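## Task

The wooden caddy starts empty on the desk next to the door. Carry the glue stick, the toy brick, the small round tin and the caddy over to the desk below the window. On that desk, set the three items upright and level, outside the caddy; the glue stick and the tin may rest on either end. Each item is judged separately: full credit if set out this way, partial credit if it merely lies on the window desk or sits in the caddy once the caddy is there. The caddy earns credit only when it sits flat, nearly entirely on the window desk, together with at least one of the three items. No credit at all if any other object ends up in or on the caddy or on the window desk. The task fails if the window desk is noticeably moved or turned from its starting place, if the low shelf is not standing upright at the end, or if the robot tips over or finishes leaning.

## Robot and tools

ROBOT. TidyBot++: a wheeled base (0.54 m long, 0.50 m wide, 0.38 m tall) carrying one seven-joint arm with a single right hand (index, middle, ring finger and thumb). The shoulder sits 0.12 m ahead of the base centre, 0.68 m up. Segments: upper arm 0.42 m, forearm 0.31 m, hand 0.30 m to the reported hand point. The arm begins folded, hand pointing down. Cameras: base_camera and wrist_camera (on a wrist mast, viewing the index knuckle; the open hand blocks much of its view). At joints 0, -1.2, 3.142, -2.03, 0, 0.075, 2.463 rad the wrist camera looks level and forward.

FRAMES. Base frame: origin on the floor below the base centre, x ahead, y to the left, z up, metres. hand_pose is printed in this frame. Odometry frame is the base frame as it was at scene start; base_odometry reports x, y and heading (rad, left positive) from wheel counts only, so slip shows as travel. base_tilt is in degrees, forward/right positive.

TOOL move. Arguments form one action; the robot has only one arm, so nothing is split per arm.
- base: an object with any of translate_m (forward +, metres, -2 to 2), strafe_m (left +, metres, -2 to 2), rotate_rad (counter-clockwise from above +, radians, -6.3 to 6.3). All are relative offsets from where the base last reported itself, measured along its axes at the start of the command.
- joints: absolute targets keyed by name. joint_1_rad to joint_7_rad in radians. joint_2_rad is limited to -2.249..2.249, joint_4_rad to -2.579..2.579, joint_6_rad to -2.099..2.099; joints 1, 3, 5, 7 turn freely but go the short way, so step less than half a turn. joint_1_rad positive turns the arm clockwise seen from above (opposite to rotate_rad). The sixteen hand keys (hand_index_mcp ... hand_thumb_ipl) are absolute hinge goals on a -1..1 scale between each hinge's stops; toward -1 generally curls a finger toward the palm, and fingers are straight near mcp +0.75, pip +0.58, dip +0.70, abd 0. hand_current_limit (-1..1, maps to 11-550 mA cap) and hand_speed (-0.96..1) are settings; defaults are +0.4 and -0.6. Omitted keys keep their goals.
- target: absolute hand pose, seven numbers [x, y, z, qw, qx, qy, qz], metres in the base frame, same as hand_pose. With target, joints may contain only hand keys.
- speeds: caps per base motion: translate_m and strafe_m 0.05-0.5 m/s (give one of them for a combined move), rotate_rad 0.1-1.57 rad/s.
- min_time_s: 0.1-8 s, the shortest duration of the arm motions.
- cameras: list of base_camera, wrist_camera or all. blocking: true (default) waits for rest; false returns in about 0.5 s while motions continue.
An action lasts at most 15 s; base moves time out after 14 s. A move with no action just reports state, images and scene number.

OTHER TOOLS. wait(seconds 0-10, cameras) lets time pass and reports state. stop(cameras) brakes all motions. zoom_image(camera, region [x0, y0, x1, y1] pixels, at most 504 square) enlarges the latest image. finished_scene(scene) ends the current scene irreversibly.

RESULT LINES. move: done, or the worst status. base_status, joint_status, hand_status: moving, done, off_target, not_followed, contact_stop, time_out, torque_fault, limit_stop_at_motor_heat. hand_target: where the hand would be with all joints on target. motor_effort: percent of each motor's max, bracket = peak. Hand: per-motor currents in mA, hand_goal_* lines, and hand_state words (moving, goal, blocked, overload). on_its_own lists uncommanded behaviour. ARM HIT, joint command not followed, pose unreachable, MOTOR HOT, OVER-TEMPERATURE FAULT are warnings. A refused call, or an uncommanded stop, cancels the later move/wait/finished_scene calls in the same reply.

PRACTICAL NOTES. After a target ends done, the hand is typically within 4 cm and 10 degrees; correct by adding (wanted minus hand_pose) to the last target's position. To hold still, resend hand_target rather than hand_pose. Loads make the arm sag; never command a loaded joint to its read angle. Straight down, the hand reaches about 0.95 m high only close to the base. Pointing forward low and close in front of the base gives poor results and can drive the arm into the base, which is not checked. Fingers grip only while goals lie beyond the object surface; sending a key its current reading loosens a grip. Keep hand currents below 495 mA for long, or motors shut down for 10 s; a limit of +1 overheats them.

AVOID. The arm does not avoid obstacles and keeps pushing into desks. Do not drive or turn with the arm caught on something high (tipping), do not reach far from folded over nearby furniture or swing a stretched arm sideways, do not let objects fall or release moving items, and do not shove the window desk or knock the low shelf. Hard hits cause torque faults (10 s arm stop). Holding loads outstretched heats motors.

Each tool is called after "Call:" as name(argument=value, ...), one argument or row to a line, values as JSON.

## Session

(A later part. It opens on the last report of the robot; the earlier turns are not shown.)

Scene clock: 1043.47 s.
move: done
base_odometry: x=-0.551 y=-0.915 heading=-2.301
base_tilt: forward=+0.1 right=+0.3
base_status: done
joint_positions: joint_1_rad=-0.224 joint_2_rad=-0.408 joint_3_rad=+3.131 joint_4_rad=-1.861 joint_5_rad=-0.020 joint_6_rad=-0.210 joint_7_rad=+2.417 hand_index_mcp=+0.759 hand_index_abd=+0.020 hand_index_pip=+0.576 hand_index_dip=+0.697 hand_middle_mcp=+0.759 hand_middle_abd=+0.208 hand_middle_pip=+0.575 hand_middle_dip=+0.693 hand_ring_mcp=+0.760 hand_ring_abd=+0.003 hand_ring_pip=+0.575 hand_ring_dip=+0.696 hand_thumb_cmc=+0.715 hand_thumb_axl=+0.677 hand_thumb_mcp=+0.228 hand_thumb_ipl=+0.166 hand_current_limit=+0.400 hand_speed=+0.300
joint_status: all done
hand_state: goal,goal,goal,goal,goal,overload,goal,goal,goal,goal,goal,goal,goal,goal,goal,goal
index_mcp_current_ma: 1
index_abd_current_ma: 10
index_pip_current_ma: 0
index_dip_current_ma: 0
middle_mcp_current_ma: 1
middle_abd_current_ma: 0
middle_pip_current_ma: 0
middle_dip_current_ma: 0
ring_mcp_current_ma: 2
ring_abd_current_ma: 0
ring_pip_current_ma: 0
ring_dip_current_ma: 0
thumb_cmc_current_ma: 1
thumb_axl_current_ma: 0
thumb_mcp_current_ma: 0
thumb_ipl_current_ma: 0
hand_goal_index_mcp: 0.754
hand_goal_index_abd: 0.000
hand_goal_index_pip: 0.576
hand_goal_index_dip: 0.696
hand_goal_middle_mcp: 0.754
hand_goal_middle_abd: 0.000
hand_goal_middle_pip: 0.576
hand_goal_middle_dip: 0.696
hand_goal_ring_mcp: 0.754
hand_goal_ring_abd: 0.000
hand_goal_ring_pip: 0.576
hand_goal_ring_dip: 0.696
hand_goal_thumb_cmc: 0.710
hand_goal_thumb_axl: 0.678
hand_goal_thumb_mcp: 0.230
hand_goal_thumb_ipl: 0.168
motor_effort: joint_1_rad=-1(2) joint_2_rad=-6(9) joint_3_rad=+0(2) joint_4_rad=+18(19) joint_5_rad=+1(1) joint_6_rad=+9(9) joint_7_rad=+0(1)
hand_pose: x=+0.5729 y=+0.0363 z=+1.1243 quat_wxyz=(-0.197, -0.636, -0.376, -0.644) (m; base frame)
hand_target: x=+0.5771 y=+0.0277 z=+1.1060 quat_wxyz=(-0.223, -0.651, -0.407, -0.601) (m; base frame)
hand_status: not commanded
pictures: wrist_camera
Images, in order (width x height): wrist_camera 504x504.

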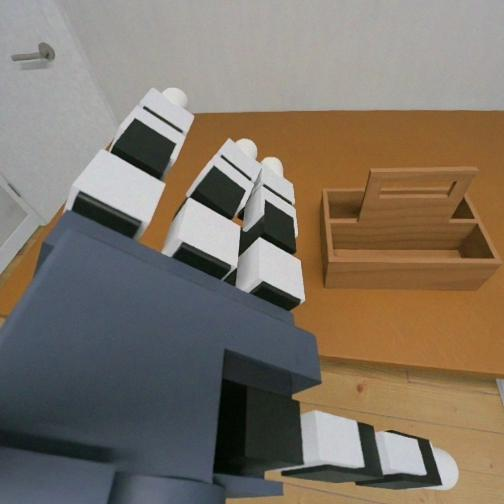

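Call:
move(
  base={"translate_m": 0.269, "strafe_m": -0.224, "rotate_rad": 0.19},
  speeds={"translate_m": 0.25},
  joints={"joint_1_rad": -0.35},
  cameras=["wrist_camera"],
)

Scene clock: 1091.70 s.
move: done
base_odometry: x=-0.898 y=-0.966 heading=-2.111
base_tilt: forward=+0.1 right=+0.3
base_status: done
joint_positions: joint_1_rad=-0.337 joint_2_rad=-0.407 joint_3_rad=+3.129 joint_4_rad=-1.861 joint_5_rad=-0.020 joint_6_rad=-0.210 joint_7_rad=+2.417 hand_index_mcp=+0.760 hand_index_abd=+0.019 hand_index_pip=+0.576 hand_index_dip=+0.697 hand_middle_mcp=+0.759 hand_middle_abd=+0.207 hand_middle_pip=+0.575 hand_middle_dip=+0.693 hand_ring_mcp=+0.761 hand_ring_abd=+0.003 hand_ring_pip=+0.576 hand_ring_dip=+0.696 hand_thumb_cmc=+0.716 hand_thumb_axl=+0.677 hand_thumb_mcp=+0.228 hand_thumb_ipl=+0.166 hand_current_limit=+0.400 hand_speed=+0.300
joint_status: all done
hand_state: goal,goal,goal,goal,goal,overload,goal,goal,goal,goal,goal,goal,goal,goal,goal,goal
index_mcp_current_ma: 2
index_abd_current_ma: 9
index_pip_current_ma: 0
index_dip_current_ma: 0
middle_mcp_current_ma: 1
middle_abd_current_ma: 0
middle_pip_current_ma: 0
middle_dip_current_ma: 0
ring_mcp_current_ma: 2
ring_abd_current_ma: 0
ring_pip_current_ma: 0
ring_dip_current_ma: 0
thumb_cmc_current_ma: 1
thumb_axl_current_ma: 0
thumb_mcp_current_ma: 0
thumb_ipl_current_ma: 0
hand_goal_index_mcp: 0.754
hand_goal_index_abd: 0.000
hand_goal_index_pip: 0.576
hand_goal_index_dip: 0.696
hand_goal_middle_mcp: 0.754
hand_goal_middle_abd: 0.000
hand_goal_middle_pip: 0.576
hand_goal_middle_dip: 0.696
hand_goal_ring_mcp: 0.754
hand_goal_ring_abd: 0.000
hand_goal_ring_pip: 0.576
hand_goal_ring_dip: 0.696
hand_goal_thumb_cmc: 0.710
hand_goal_thumb_axl: 0.678
hand_goal_thumb_mcp: 0.230
hand_goal_thumb_ipl: 0.168
motor_effort: joint_1_rad=-1(3) joint_2_rad=-5(8) joint_3_rad=+1(4) joint_4_rad=+18(19) joint_5_rad=+0(1) joint_6_rad=+9(9) joint_7_rad=+0(1)
hand_pose: x=+0.5661 y=+0.0888 z=+1.1237 quat_wxyz=(-0.159, -0.614, -0.413, -0.654) (m; base frame)
hand_target: x=+0.5678 y=+0.0959 z=+1.1060 quat_wxyz=(-0.177, -0.618, -0.455, -0.616) (m; base frame)
hand_status: not commanded
pictures: wrist_camera
Images, in order (width x height): wrist_camera 504x504.

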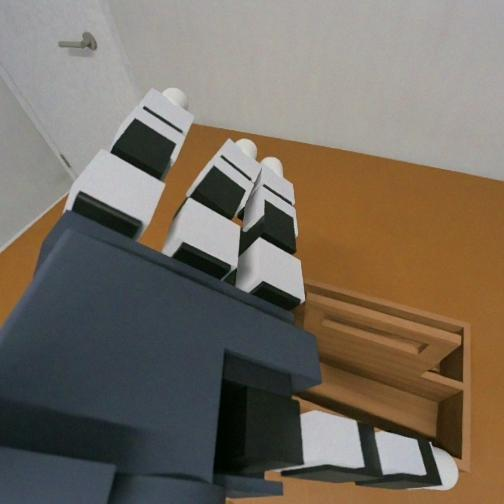

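Call:
zoom_image(
  camera="wrist_camera",
  region=[290, 270, 480, 420],
)

Scaled by 2.653 from the camera's 504x504 image, which has a finer 720x720 frame.

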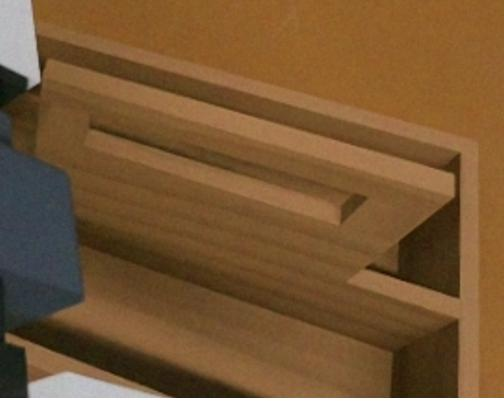

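Call:
move(
  joints={"joint_1_rad": -0.02, "joint_2_rad": -0.35, "joint_4_rad": -1.86, "joint_6_rad": -0.05, "joint_7_rad": -0.02, "hand_index_mcp": -0.479, "hand_middle_mcp": -0.479, "hand_index_dip": -0.609, "hand_middle_dip": -0.609, "hand_speed": -0.3},
  min_time_s=2,
)

Call:
move(
  joints={"joint_1_rad": -0.02, "joint_2_rad": -0.08, "joint_4_rad": -1.72, "joint_6_rad": 0.12, "joint_7_rad": -0.02},
  min_time_s=1.5,
  cameras=["wrist_camera"],
)

Scene clock: 1112.47 s.
move: done
base_odometry: x=-0.898 y=-0.966 heading=-2.111
base_tilt: forward=+0.1 right=+0.3
base_status: not commanded
joint_positions: joint_1_rad=-0.042 joint_2_rad=-0.369 joint_3_rad=+3.129 joint_4_rad=-1.861 joint_5_rad=-0.020 joint_6_rad=-0.144 joint_7_rad=+0.023 hand_index_mcp=-0.476 hand_index_abd=+0.008 hand_index_pip=+0.576 hand_index_dip=-0.605 hand_middle_mcp=-0.476 hand_middle_abd=+0.228 hand_middle_pip=+0.576 hand_middle_dip=-0.605 hand_ring_mcp=+0.746 hand_ring_abd=+0.003 hand_ring_pip=+0.576 hand_ring_dip=+0.696 hand_thumb_cmc=+0.703 hand_thumb_axl=+0.677 hand_thumb_mcp=+0.228 hand_thumb_ipl=+0.166 hand_current_limit=+0.400 hand_speed=-0.300
joint_status: all done
hand_state: goal,goal,goal,goal,goal,overload,goal,goal,goal,goal,goal,goal,goal,goal,goal,goal
index_mcp_current_ma: 0
index_abd_current_ma: 2
index_pip_current_ma: 0
index_dip_current_ma: 0
middle_mcp_current_ma: 0
middle_abd_current_ma: 0
middle_pip_current_ma: 0
middle_dip_current_ma: 0
ring_mcp_current_ma: -3
ring_abd_current_ma: 0
ring_pip_current_ma: 0
ring_dip_current_ma: 0
thumb_cmc_current_ma: -2
thumb_axl_current_ma: 0
thumb_mcp_current_ma: 0
thumb_ipl_current_ma: 0
hand_goal_index_mcp: -0.478
hand_goal_index_abd: 0.000
hand_goal_index_pip: 0.576
hand_goal_index_dip: -0.608
hand_goal_middle_mcp: -0.478
hand_goal_middle_abd: 0.000
hand_goal_middle_pip: 0.576
hand_goal_middle_dip: -0.608
hand_goal_ring_mcp: 0.754
hand_goal_ring_abd: 0.000
hand_goal_ring_pip: 0.576
hand_goal_ring_dip: 0.696
hand_goal_thumb_cmc: 0.710
hand_goal_thumb_axl: 0.678
hand_goal_thumb_mcp: 0.230
hand_goal_thumb_ipl: 0.168
motor_effort: joint_1_rad=-1(2) joint_2_rad=-6(9) joint_3_rad=+1(2) joint_4_rad=+18(19) joint_5_rad=+0(1) joint_6_rad=+8(10) joint_7_rad=-1(1)
hand_pose: x=+0.5737 y=+0.0510 z=+0.9943 quat_wxyz=(+0.495, -0.532, +0.499, -0.471) (m; base frame)
hand_target: x=+0.5898 y=+0.0396 z=+1.0143 quat_wxyz=(+0.509, -0.506, +0.489, -0.496) (m; base frame)
hand_status: not commanded
pictures: none

Scene clock: 1114.30 s.
move: done
base_odometry: x=-0.898 y=-0.966 heading=-2.111
base_tilt: forward=+0.1 right=+0.3
base_status: not commanded
joint_positions: joint_1_rad=-0.042 joint_2_rad=-0.098 joint_3_rad=+3.129 joint_4_rad=-1.735 joint_5_rad=-0.020 joint_6_rad=+0.025 joint_7_rad=+0.022 hand_index_mcp=-0.476 hand_index_abd=+0.008 hand_index_pip=+0.576 hand_index_dip=-0.605 hand_middle_mcp=-0.476 hand_middle_abd=+0.228 hand_middle_pip=+0.576 hand_middle_dip=-0.605 hand_ring_mcp=+0.745 hand_ring_abd=+0.003 hand_ring_pip=+0.576 hand_ring_dip=+0.696 hand_thumb_cmc=+0.702 hand_thumb_axl=+0.677 hand_thumb_mcp=+0.228 hand_thumb_ipl=+0.166 hand_current_limit=+0.400 hand_speed=-0.300
joint_status: all done
hand_state: goal,goal,goal,goal,goal,overload,goal,goal,goal,goal,goal,goal,goal,goal,goal,goal
index_mcp_current_ma: 0
index_abd_current_ma: 2
index_pip_current_ma: 0
index_dip_current_ma: 0
middle_mcp_current_ma: 0
middle_abd_current_ma: 0
middle_pip_current_ma: 0
middle_dip_current_ma: 0
ring_mcp_current_ma: -3
ring_abd_current_ma: 0
ring_pip_current_ma: 0
ring_dip_current_ma: 0
thumb_cmc_current_ma: -2
thumb_axl_current_ma: 0
thumb_mcp_current_ma: 0
thumb_ipl_current_ma: 0
hand_goal_index_mcp: -0.478
hand_goal_index_abd: 0.000
hand_goal_index_pip: 0.576
hand_goal_index_dip: -0.608
hand_goal_middle_mcp: -0.478
hand_goal_middle_abd: 0.000
hand_goal_middle_pip: 0.576
hand_goal_middle_dip: -0.608
hand_goal_ring_mcp: 0.754
hand_goal_ring_abd: 0.000
hand_goal_ring_pip: 0.576
hand_goal_ring_dip: 0.696
hand_goal_thumb_cmc: 0.710
hand_goal_thumb_axl: 0.678
hand_goal_thumb_mcp: 0.230
hand_goal_thumb_ipl: 0.168
motor_effort: joint_1_rad=+0(2) joint_2_rad=-15(16) joint_3_rad=+0(1) joint_4_rad=+18(19) joint_5_rad=+0(0) joint_6_rad=+8(10) joint_7_rad=-1(2)
hand_pose: x=+0.6870 y=+0.0556 z=+0.9824 quat_wxyz=(+0.502, -0.525, +0.495, -0.477) (m; base frame)
hand_target: x=+0.7031 y=+0.0435 z=+1.0099 quat_wxyz=(+0.521, -0.496, +0.479, -0.504) (m; base frame)
hand_status: not commanded
pictures: wrist_camera
Images, in order (width x height): wrist_camera 504x504.

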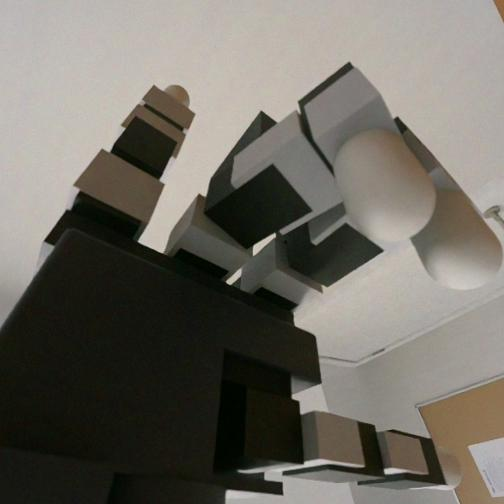

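Call:
move(
  joints={"joint_1_rad": 0.022, "joint_6_rad": 0.16, "hand_index_abd": -0.22},
)

Call:
move(
  joints={"joint_2_rad": -0.05, "hand_index_abd": 0.0},
)

Scene clock: 1118.03 s.
move: done
base_odometry: x=-0.898 y=-0.966 heading=-2.111
base_tilt: forward=+0.1 right=+0.3
base_status: not commanded
joint_positions: joint_1_rad=+0.003 joint_2_rad=-0.098 joint_3_rad=+3.129 joint_4_rad=-1.733 joint_5_rad=-0.020 joint_6_rad=+0.068 joint_7_rad=+0.022 hand_index_mcp=-0.476 hand_index_abd=-0.210 hand_index_pip=+0.576 hand_index_dip=-0.605 hand_middle_mcp=-0.477 hand_middle_abd=+0.011 hand_middle_pip=+0.576 hand_middle_dip=-0.606 hand_ring_mcp=+0.745 hand_ring_abd=+0.003 hand_ring_pip=+0.576 hand_ring_dip=+0.696 hand_thumb_cmc=+0.702 hand_thumb_axl=+0.677 hand_thumb_mcp=+0.228 hand_thumb_ipl=+0.166 hand_current_limit=+0.400 hand_speed=-0.300
joint_status: all done
hand_state: goal,goal,goal,goal,goal,overload,goal,goal,goal,goal,goal,goal,goal,goal,goal,goal
index_mcp_current_ma: 0
index_abd_current_ma: 3
index_pip_current_ma: 0
index_dip_current_ma: 0
middle_mcp_current_ma: 0
middle_abd_current_ma: 0
middle_pip_current_ma: 0
middle_dip_current_ma: 0
ring_mcp_current_ma: -3
ring_abd_current_ma: 0
ring_pip_current_ma: 0
ring_dip_current_ma: 0
thumb_cmc_current_ma: -2
thumb_axl_current_ma: 0
thumb_mcp_current_ma: 0
thumb_ipl_current_ma: 0
hand_goal_index_mcp: -0.478
hand_goal_index_abd: -0.220
hand_goal_index_pip: 0.576
hand_goal_index_dip: -0.608
hand_goal_middle_mcp: -0.478
hand_goal_middle_abd: 0.000
hand_goal_middle_pip: 0.576
hand_goal_middle_dip: -0.608
hand_goal_ring_mcp: 0.754
hand_goal_ring_abd: 0.000
hand_goal_ring_pip: 0.576
hand_goal_ring_dip: 0.696
hand_goal_thumb_cmc: 0.710
hand_goal_thumb_axl: 0.678
hand_goal_thumb_mcp: 0.230
hand_goal_thumb_ipl: 0.168
motor_effort: joint_1_rad=-1(2) joint_2_rad=-15(15) joint_3_rad=+0(2) joint_4_rad=+18(18) joint_5_rad=+0(0) joint_6_rad=+8(9) joint_7_rad=-1(1)
hand_pose: x=+0.6930 y=+0.0293 z=+0.9960 quat_wxyz=(+0.502, -0.502, +0.496, -0.499) (m; base frame)
hand_target: x=+0.7069 y=+0.0192 z=+1.0221 quat_wxyz=(+0.520, -0.475, +0.478, -0.524) (m; base frame)
hand_status: not commanded
pictures: none

Scene clock: 1118.77 s.
move: done
base_odometry: x=-0.898 y=-0.966 heading=-2.111
base_tilt: forward=+0.1 right=+0.3
base_status: not commanded
joint_positions: joint_1_rad=+0.004 joint_2_rad=-0.070 joint_3_rad=+3.129 joint_4_rad=-1.732 joint_5_rad=-0.020 joint_6_rad=+0.068 joint_7_rad=+0.022 hand_index_mcp=-0.477 hand_index_abd=-0.003 hand_index_pip=+0.576 hand_index_dip=-0.605 hand_middle_mcp=-0.477 hand_middle_abd=+0.011 hand_middle_pip=+0.576 hand_middle_dip=-0.606 hand_ring_mcp=+0.745 hand_ring_abd=+0.003 hand_ring_pip=+0.576 hand_ring_dip=+0.696 hand_thumb_cmc=+0.702 hand_thumb_axl=+0.677 hand_thumb_mcp=+0.228 hand_thumb_ipl=+0.166 hand_current_limit=+0.400 hand_speed=-0.300
joint_status: all done
hand_state: goal,goal,goal,goal,goal,overload,goal,goal,goal,goal,goal,goal,goal,goal,goal,goal
index_mcp_current_ma: 0
index_abd_current_ma: 0
index_pip_current_ma: 0
index_dip_current_ma: 0
middle_mcp_current_ma: 0
middle_abd_current_ma: 0
middle_pip_current_ma: 0
middle_dip_current_ma: 0
ring_mcp_current_ma: -3
ring_abd_current_ma: 0
ring_pip_current_ma: 0
ring_dip_current_ma: 0
thumb_cmc_current_ma: -2
thumb_axl_current_ma: 0
thumb_mcp_current_ma: 0
thumb_ipl_current_ma: 0
hand_goal_index_mcp: -0.478
hand_goal_index_abd: 0.000
hand_goal_index_pip: 0.576
hand_goal_index_dip: -0.608
hand_goal_middle_mcp: -0.478
hand_goal_middle_abd: 0.000
hand_goal_middle_pip: 0.576
hand_goal_middle_dip: -0.608
hand_goal_ring_mcp: 0.754
hand_goal_ring_abd: 0.000
hand_goal_ring_pip: 0.576
hand_goal_ring_dip: 0.696
hand_goal_thumb_cmc: 0.710
hand_goal_thumb_axl: 0.678
hand_goal_thumb_mcp: 0.230
hand_goal_thumb_ipl: 0.168
motor_effort: joint_1_rad=-1(1) joint_2_rad=-15(17) joint_3_rad=+1(1) joint_4_rad=+18(18) joint_5_rad=+0(0) joint_6_rad=+8(9) joint_7_rad=-1(1)
hand_pose: x=+0.7017 y=+0.0292 z=+0.9807 quat_wxyz=(+0.495, -0.509, +0.503, -0.493) (m; base frame)
hand_target: x=+0.7169 y=+0.0190 z=+1.0044 quat_wxyz=(+0.513, -0.483, +0.486, -0.517) (m; base frame)
hand_status: not commanded
pictures: none

Call:
move(
  joints={"joint_2_rad": -0.02, "joint_4_rad": -1.865, "joint_6_rad": 0.34},
  min_time_s=1.5,
)

Call:
move(
  joints={"joint_2_rad": 0.035, "joint_4_rad": -2.01, "joint_6_rad": 0.54},
  min_time_s=1.5,
  cameras=["wrist_camera"],
)

Scene clock: 1126.83 s.
move: done
base_odometry: x=-0.898 y=-0.966 heading=-2.111
base_tilt: forward=+0.1 right=+0.3
base_status: not commanded
joint_positions: joint_1_rad=+0.004 joint_2_rad=-0.046 joint_3_rad=+3.129 joint_4_rad=-1.845 joint_5_rad=-0.020 joint_6_rad=+0.244 joint_7_rad=+0.022 hand_index_mcp=-0.477 hand_index_abd=-0.003 hand_index_pip=+0.576 hand_index_dip=-0.605 hand_middle_mcp=-0.477 hand_middle_abd=+0.011 hand_middle_pip=+0.576 hand_middle_dip=-0.606 hand_ring_mcp=+0.745 hand_ring_abd=+0.003 hand_ring_pip=+0.576 hand_ring_dip=+0.696 hand_thumb_cmc=+0.702 hand_thumb_axl=+0.677 hand_thumb_mcp=+0.228 hand_thumb_ipl=+0.166 hand_current_limit=+0.400 hand_speed=-0.300
joint_status: all done
hand_state: goal,goal,goal,goal,goal,overload,goal,goal,goal,goal,goal,goal,goal,goal,goal,goal
index_mcp_current_ma: 0
index_abd_current_ma: 0
index_pip_current_ma: 0
index_dip_current_ma: 0
middle_mcp_current_ma: 0
middle_abd_current_ma: 0
middle_pip_current_ma: 0
middle_dip_current_ma: 0
ring_mcp_current_ma: -3
ring_abd_current_ma: 0
ring_pip_current_ma: 0
ring_dip_current_ma: 0
thumb_cmc_current_ma: -2
thumb_axl_current_ma: 0
thumb_mcp_current_ma: 0
thumb_ipl_current_ma: 0
hand_goal_index_mcp: -0.478
hand_goal_index_abd: 0.000
hand_goal_index_pip: 0.576
hand_goal_index_dip: -0.608
hand_goal_middle_mcp: -0.478
hand_goal_middle_abd: 0.000
hand_goal_middle_pip: 0.576
hand_goal_middle_dip: -0.608
hand_goal_ring_mcp: 0.754
hand_goal_ring_abd: 0.000
hand_goal_ring_pip: 0.576
hand_goal_ring_dip: 0.696
hand_goal_thumb_cmc: 0.710
hand_goal_thumb_axl: 0.678
hand_goal_thumb_mcp: 0.230
hand_goal_thumb_ipl: 0.168
motor_effort: joint_1_rad=-1(1) joint_2_rad=-17(17) joint_3_rad=+1(1) joint_4_rad=+17(19) joint_5_rad=+0(0) joint_6_rad=+9(9) joint_7_rad=-1(1)
hand_pose: x=+0.7085 y=+0.0281 z=+0.9507 quat_wxyz=(+0.504, -0.498, +0.494, -0.504) (m; base frame)
hand_target: x=+0.7195 y=+0.0200 z=+0.9523 quat_wxyz=(+0.515, -0.482, +0.484, -0.517) (m; base frame)
hand_status: not commanded
pictures: none

Scene clock: 1128.90 s.
move: done
base_odometry: x=-0.898 y=-0.966 heading=-2.111
base_tilt: forward=+0.1 right=+0.3
base_status: not commanded
joint_positions: joint_1_rad=+0.004 joint_2_rad=+0.009 joint_3_rad=+3.129 joint_4_rad=-1.990 joint_5_rad=-0.020 joint_6_rad=+0.445 joint_7_rad=+0.022 hand_index_mcp=-0.477 hand_index_abd=-0.003 hand_index_pip=+0.576 hand_index_dip=-0.605 hand_middle_mcp=-0.477 hand_middle_abd=+0.011 hand_middle_pip=+0.576 hand_middle_dip=-0.606 hand_ring_mcp=+0.745 hand_ring_abd=+0.003 hand_ring_pip=+0.576 hand_ring_dip=+0.696 hand_thumb_cmc=+0.702 hand_thumb_axl=+0.677 hand_thumb_mcp=+0.228 hand_thumb_ipl=+0.166 hand_current_limit=+0.400 hand_speed=-0.300
joint_status: all done
hand_state: goal,goal,goal,goal,goal,overload,goal,goal,goal,goal,goal,goal,goal,goal,goal,goal
index_mcp_current_ma: 0
index_abd_current_ma: 0
index_pip_current_ma: 0
index_dip_current_ma: 0
middle_mcp_current_ma: 0
middle_abd_current_ma: 0
middle_pip_current_ma: 0
middle_dip_current_ma: 0
ring_mcp_current_ma: -3
ring_abd_current_ma: 0
ring_pip_current_ma: 0
ring_dip_current_ma: 0
thumb_cmc_current_ma: -2
thumb_axl_current_ma: 0
thumb_mcp_current_ma: 0
thumb_ipl_current_ma: 0
hand_goal_index_mcp: -0.478
hand_goal_index_abd: 0.000
hand_goal_index_pip: 0.576
hand_goal_index_dip: -0.608
hand_goal_middle_mcp: -0.478
hand_goal_middle_abd: 0.000
hand_goal_middle_pip: 0.576
hand_goal_middle_dip: -0.608
hand_goal_ring_mcp: 0.754
hand_goal_ring_abd: 0.000
hand_goal_ring_pip: 0.576
hand_goal_ring_dip: 0.696
hand_goal_thumb_cmc: 0.710
hand_goal_thumb_axl: 0.678
hand_goal_thumb_mcp: 0.230
hand_goal_thumb_ipl: 0.168
motor_effort: joint_1_rad=-1(1) joint_2_rad=-16(18) joint_3_rad=+0(1) joint_4_rad=+16(19) joint_5_rad=+0(0) joint_6_rad=+8(9) joint_7_rad=-1(1)
hand_pose: x=+0.7114 y=+0.0267 z=+0.8915 quat_wxyz=(+0.503, -0.497, +0.495, -0.505) (m; base frame)
hand_target: x=+0.7196 y=+0.0210 z=+0.8938 quat_wxyz=(+0.517, -0.483, +0.484, -0.516) (m; base frame)
hand_status: not commanded
pictures: wrist_camera
Images, in order (width x height): wrist_camera 504x504.

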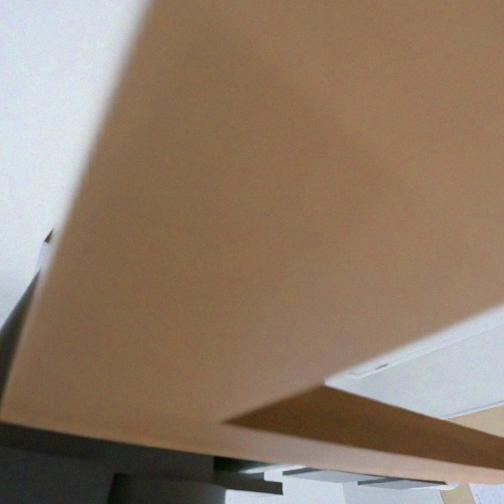

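Call:
zoom_image(
  camera="wrist_camera",
  region=[0, 0, 504, 504],
)

Scaled by 1.000.

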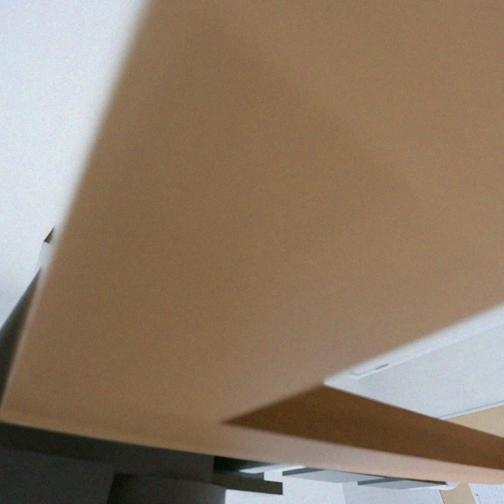

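Call:
move(
  base={"translate_m": -0.02},
  speeds={"translate_m": 0.05},
  cameras=["wrist_camera"],
)

Scene clock: 1155.63 s.
move: done
base_odometry: x=-0.888 y=-0.949 heading=-2.111
base_tilt: forward=+0.1 right=+0.3
base_status: done
joint_positions: joint_1_rad=+0.004 joint_2_rad=+0.014 joint_3_rad=+3.129 joint_4_rad=-1.991 joint_5_rad=-0.020 joint_6_rad=+0.447 joint_7_rad=+0.022 hand_index_mcp=-0.477 hand_index_abd=-0.003 hand_index_pip=+0.576 hand_index_dip=-0.605 hand_middle_mcp=-0.477 hand_middle_abd=+0.011 hand_middle_pip=+0.576 hand_middle_dip=-0.606 hand_ring_mcp=+0.745 hand_ring_abd=+0.003 hand_ring_pip=+0.576 hand_ring_dip=+0.696 hand_thumb_cmc=+0.702 hand_thumb_axl=+0.677 hand_thumb_mcp=+0.228 hand_thumb_ipl=+0.166 hand_current_limit=+0.400 hand_speed=-0.300
joint_status: not commanded
hand_state: goal,goal,goal,goal,goal,overload,goal,goal,goal,goal,goal,goal,goal,goal,goal,goal
index_mcp_current_ma: 0
index_abd_current_ma: 0
index_pip_current_ma: 0
index_dip_current_ma: 0
middle_mcp_current_ma: 0
middle_abd_current_ma: 0
middle_pip_current_ma: 0
middle_dip_current_ma: 0
ring_mcp_current_ma: -3
ring_abd_current_ma: 0
ring_pip_current_ma: 0
ring_dip_current_ma: 0
thumb_cmc_current_ma: -3
thumb_axl_current_ma: 0
thumb_mcp_current_ma: 0
thumb_ipl_current_ma: 0
hand_goal_index_mcp: -0.478
hand_goal_index_abd: 0.000
hand_goal_index_pip: 0.576
hand_goal_index_dip: -0.608
hand_goal_middle_mcp: -0.478
hand_goal_middle_abd: 0.000
hand_goal_middle_pip: 0.576
hand_goal_middle_dip: -0.608
hand_goal_ring_mcp: 0.754
hand_goal_ring_abd: 0.000
hand_goal_ring_pip: 0.576
hand_goal_ring_dip: 0.696
hand_goal_thumb_cmc: 0.710
hand_goal_thumb_axl: 0.678
hand_goal_thumb_mcp: 0.230
hand_goal_thumb_ipl: 0.168
motor_effort: joint_1_rad=-1(2) joint_2_rad=-17(19) joint_3_rad=+0(1) joint_4_rad=+17(17) joint_5_rad=+0(0) joint_6_rad=+9(9) joint_7_rad=-1(1)
hand_pose: x=+0.7123 y=+0.0265 z=+0.8891 quat_wxyz=(+0.502, -0.498, +0.496, -0.504) (m; base frame)
hand_target: x=+0.7196 y=+0.0210 z=+0.8938 quat_wxyz=(+0.517, -0.483, +0.484, -0.516) (m; base frame)
hand_status: not commanded
pictures: wrist_camera
Images, in order (width x height): wrist_camera 504x504.

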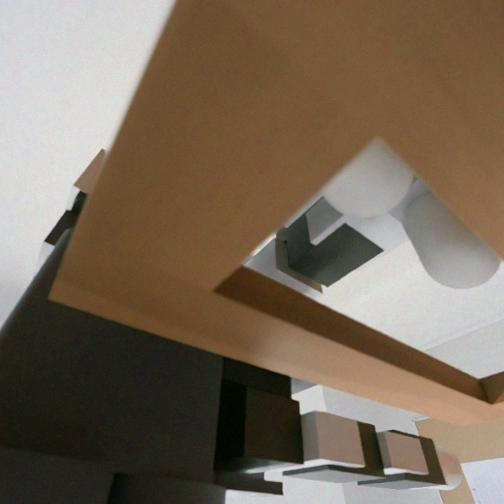

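Call:
zoom_image(
  camera="wrist_camera",
  region=[204, 104, 504, 404],
)

Scaled by 1.680 from the camera's 504x504 image, which has a finer 720x720 frame.

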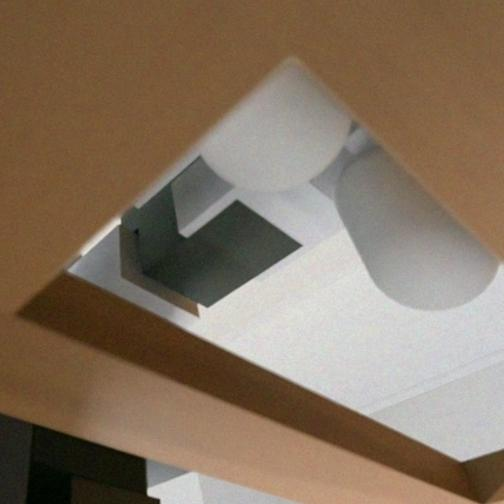

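Call:
move(
  base={"translate_m": -0.015},
  speeds={"translate_m": 0.05},
  joints={"hand_current_limit": -0.4},
  cameras=["wrist_camera"],
)

Scene clock: 1185.63 s.
move: done
base_odometry: x=-0.880 y=-0.936 heading=-2.111
base_tilt: forward=+0.1 right=+0.3
base_status: done
joint_positions: joint_1_rad=+0.004 joint_2_rad=+0.016 joint_3_rad=+3.129 joint_4_rad=-1.991 joint_5_rad=-0.020 joint_6_rad=+0.448 joint_7_rad=+0.022 hand_index_mcp=-0.477 hand_index_abd=-0.003 hand_index_pip=+0.576 hand_index_dip=-0.605 hand_middle_mcp=-0.477 hand_middle_abd=+0.011 hand_middle_pip=+0.576 hand_middle_dip=-0.606 hand_ring_mcp=+0.745 hand_ring_abd=+0.003 hand_ring_pip=+0.576 hand_ring_dip=+0.696 hand_thumb_cmc=+0.702 hand_thumb_axl=+0.677 hand_thumb_mcp=+0.228 hand_thumb_ipl=+0.166 hand_current_limit=-0.400 hand_speed=-0.300
joint_status: all done
hand_state: goal,goal,goal,goal,goal,overload,goal,goal,goal,goal,goal,goal,goal,goal,goal,goal
index_mcp_current_ma: 0
index_abd_current_ma: 0
index_pip_current_ma: 0
index_dip_current_ma: 0
middle_mcp_current_ma: 0
middle_abd_current_ma: 0
middle_pip_current_ma: 0
middle_dip_current_ma: 0
ring_mcp_current_ma: -4
ring_abd_current_ma: 0
ring_pip_current_ma: 0
ring_dip_current_ma: 0
thumb_cmc_current_ma: -3
thumb_axl_current_ma: 0
thumb_mcp_current_ma: 0
thumb_ipl_current_ma: 0
hand_goal_index_mcp: -0.478
hand_goal_index_abd: 0.000
hand_goal_index_pip: 0.576
hand_goal_index_dip: -0.608
hand_goal_middle_mcp: -0.478
hand_goal_middle_abd: 0.000
hand_goal_middle_pip: 0.576
hand_goal_middle_dip: -0.608
hand_goal_ring_mcp: 0.754
hand_goal_ring_abd: 0.000
hand_goal_ring_pip: 0.576
hand_goal_ring_dip: 0.696
hand_goal_thumb_cmc: 0.710
hand_goal_thumb_axl: 0.678
hand_goal_thumb_mcp: 0.230
hand_goal_thumb_ipl: 0.168
motor_effort: joint_1_rad=-1(2) joint_2_rad=-16(20) joint_3_rad=+0(1) joint_4_rad=+17(17) joint_5_rad=+1(1) joint_6_rad=+8(9) joint_7_rad=-1(1)
hand_pose: x=+0.7128 y=+0.0265 z=+0.8877 quat_wxyz=(+0.502, -0.498, +0.496, -0.504) (m; base frame)
hand_target: x=+0.7196 y=+0.0210 z=+0.8938 quat_wxyz=(+0.517, -0.483, +0.484, -0.516) (m; base frame)
hand_status: not commanded
pictures: wrist_camera
Images, in order (width x height): wrist_camera 504x504.

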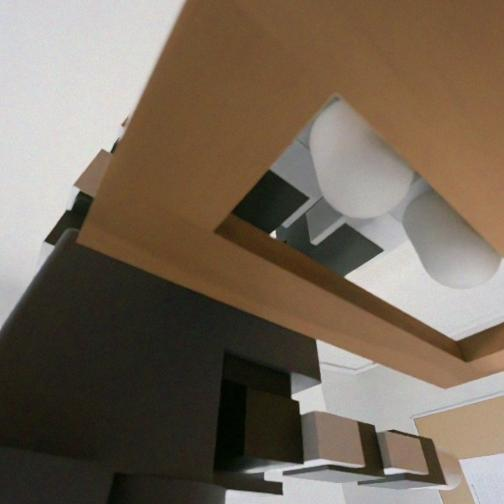

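Call:
move(
  base={"translate_m": -0.015},
  speeds={"translate_m": 0.05},
  cameras=["wrist_camera"],
)

Scene clock: 1196.00 s.
move: done
base_odometry: x=-0.872 y=-0.922 heading=-2.111
base_tilt: forward=+0.1 right=+0.3
base_status: done
joint_positions: joint_1_rad=+0.004 joint_2_rad=+0.018 joint_3_rad=+3.129 joint_4_rad=-1.992 joint_5_rad=-0.020 joint_6_rad=+0.454 joint_7_rad=+0.022 hand_index_mcp=-0.479 hand_index_abd=-0.002 hand_index_pip=+0.574 hand_index_dip=-0.611 hand_middle_mcp=-0.479 hand_middle_abd=+0.009 hand_middle_pip=+0.574 hand_middle_dip=-0.609 hand_ring_mcp=+0.745 hand_ring_abd=+0.003 hand_ring_pip=+0.576 hand_ring_dip=+0.696 hand_thumb_cmc=+0.702 hand_thumb_axl=+0.677 hand_thumb_mcp=+0.228 hand_thumb_ipl=+0.166 hand_current_limit=-0.400 hand_speed=-0.300
joint_status: not commanded
hand_state: goal,goal,goal,goal,goal,overload,goal,goal,goal,goal,goal,goal,goal,goal,goal,goal
index_mcp_current_ma: 0
index_abd_current_ma: 0
index_pip_current_ma: 0
index_dip_current_ma: -1
middle_mcp_current_ma: 0
middle_abd_current_ma: 0
middle_pip_current_ma: 0
middle_dip_current_ma: 0
ring_mcp_current_ma: -4
ring_abd_current_ma: 0
ring_pip_current_ma: 0
ring_dip_current_ma: 0
thumb_cmc_current_ma: -3
thumb_axl_current_ma: 0
thumb_mcp_current_ma: 0
thumb_ipl_current_ma: 0
hand_goal_index_mcp: -0.478
hand_goal_index_abd: 0.000
hand_goal_index_pip: 0.576
hand_goal_index_dip: -0.608
hand_goal_middle_mcp: -0.478
hand_goal_middle_abd: 0.000
hand_goal_middle_pip: 0.576
hand_goal_middle_dip: -0.608
hand_goal_ring_mcp: 0.754
hand_goal_ring_abd: 0.000
hand_goal_ring_pip: 0.576
hand_goal_ring_dip: 0.696
hand_goal_thumb_cmc: 0.710
hand_goal_thumb_axl: 0.678
hand_goal_thumb_mcp: 0.230
hand_goal_thumb_ipl: 0.168
motor_effort: joint_1_rad=-1(1) joint_2_rad=-16(19) joint_3_rad=+0(1) joint_4_rad=+16(17) joint_5_rad=+0(1) joint_6_rad=+8(8) joint_7_rad=-1(1)
hand_pose: x=+0.7134 y=+0.0264 z=+0.8882 quat_wxyz=(+0.503, -0.497, +0.495, -0.504) (m; base frame)
hand_target: x=+0.7196 y=+0.0210 z=+0.8938 quat_wxyz=(+0.517, -0.483, +0.484, -0.516) (m; base frame)
hand_status: not commanded
pictures: wrist_camera
Images, in order (width x height): wrist_camera 504x504.

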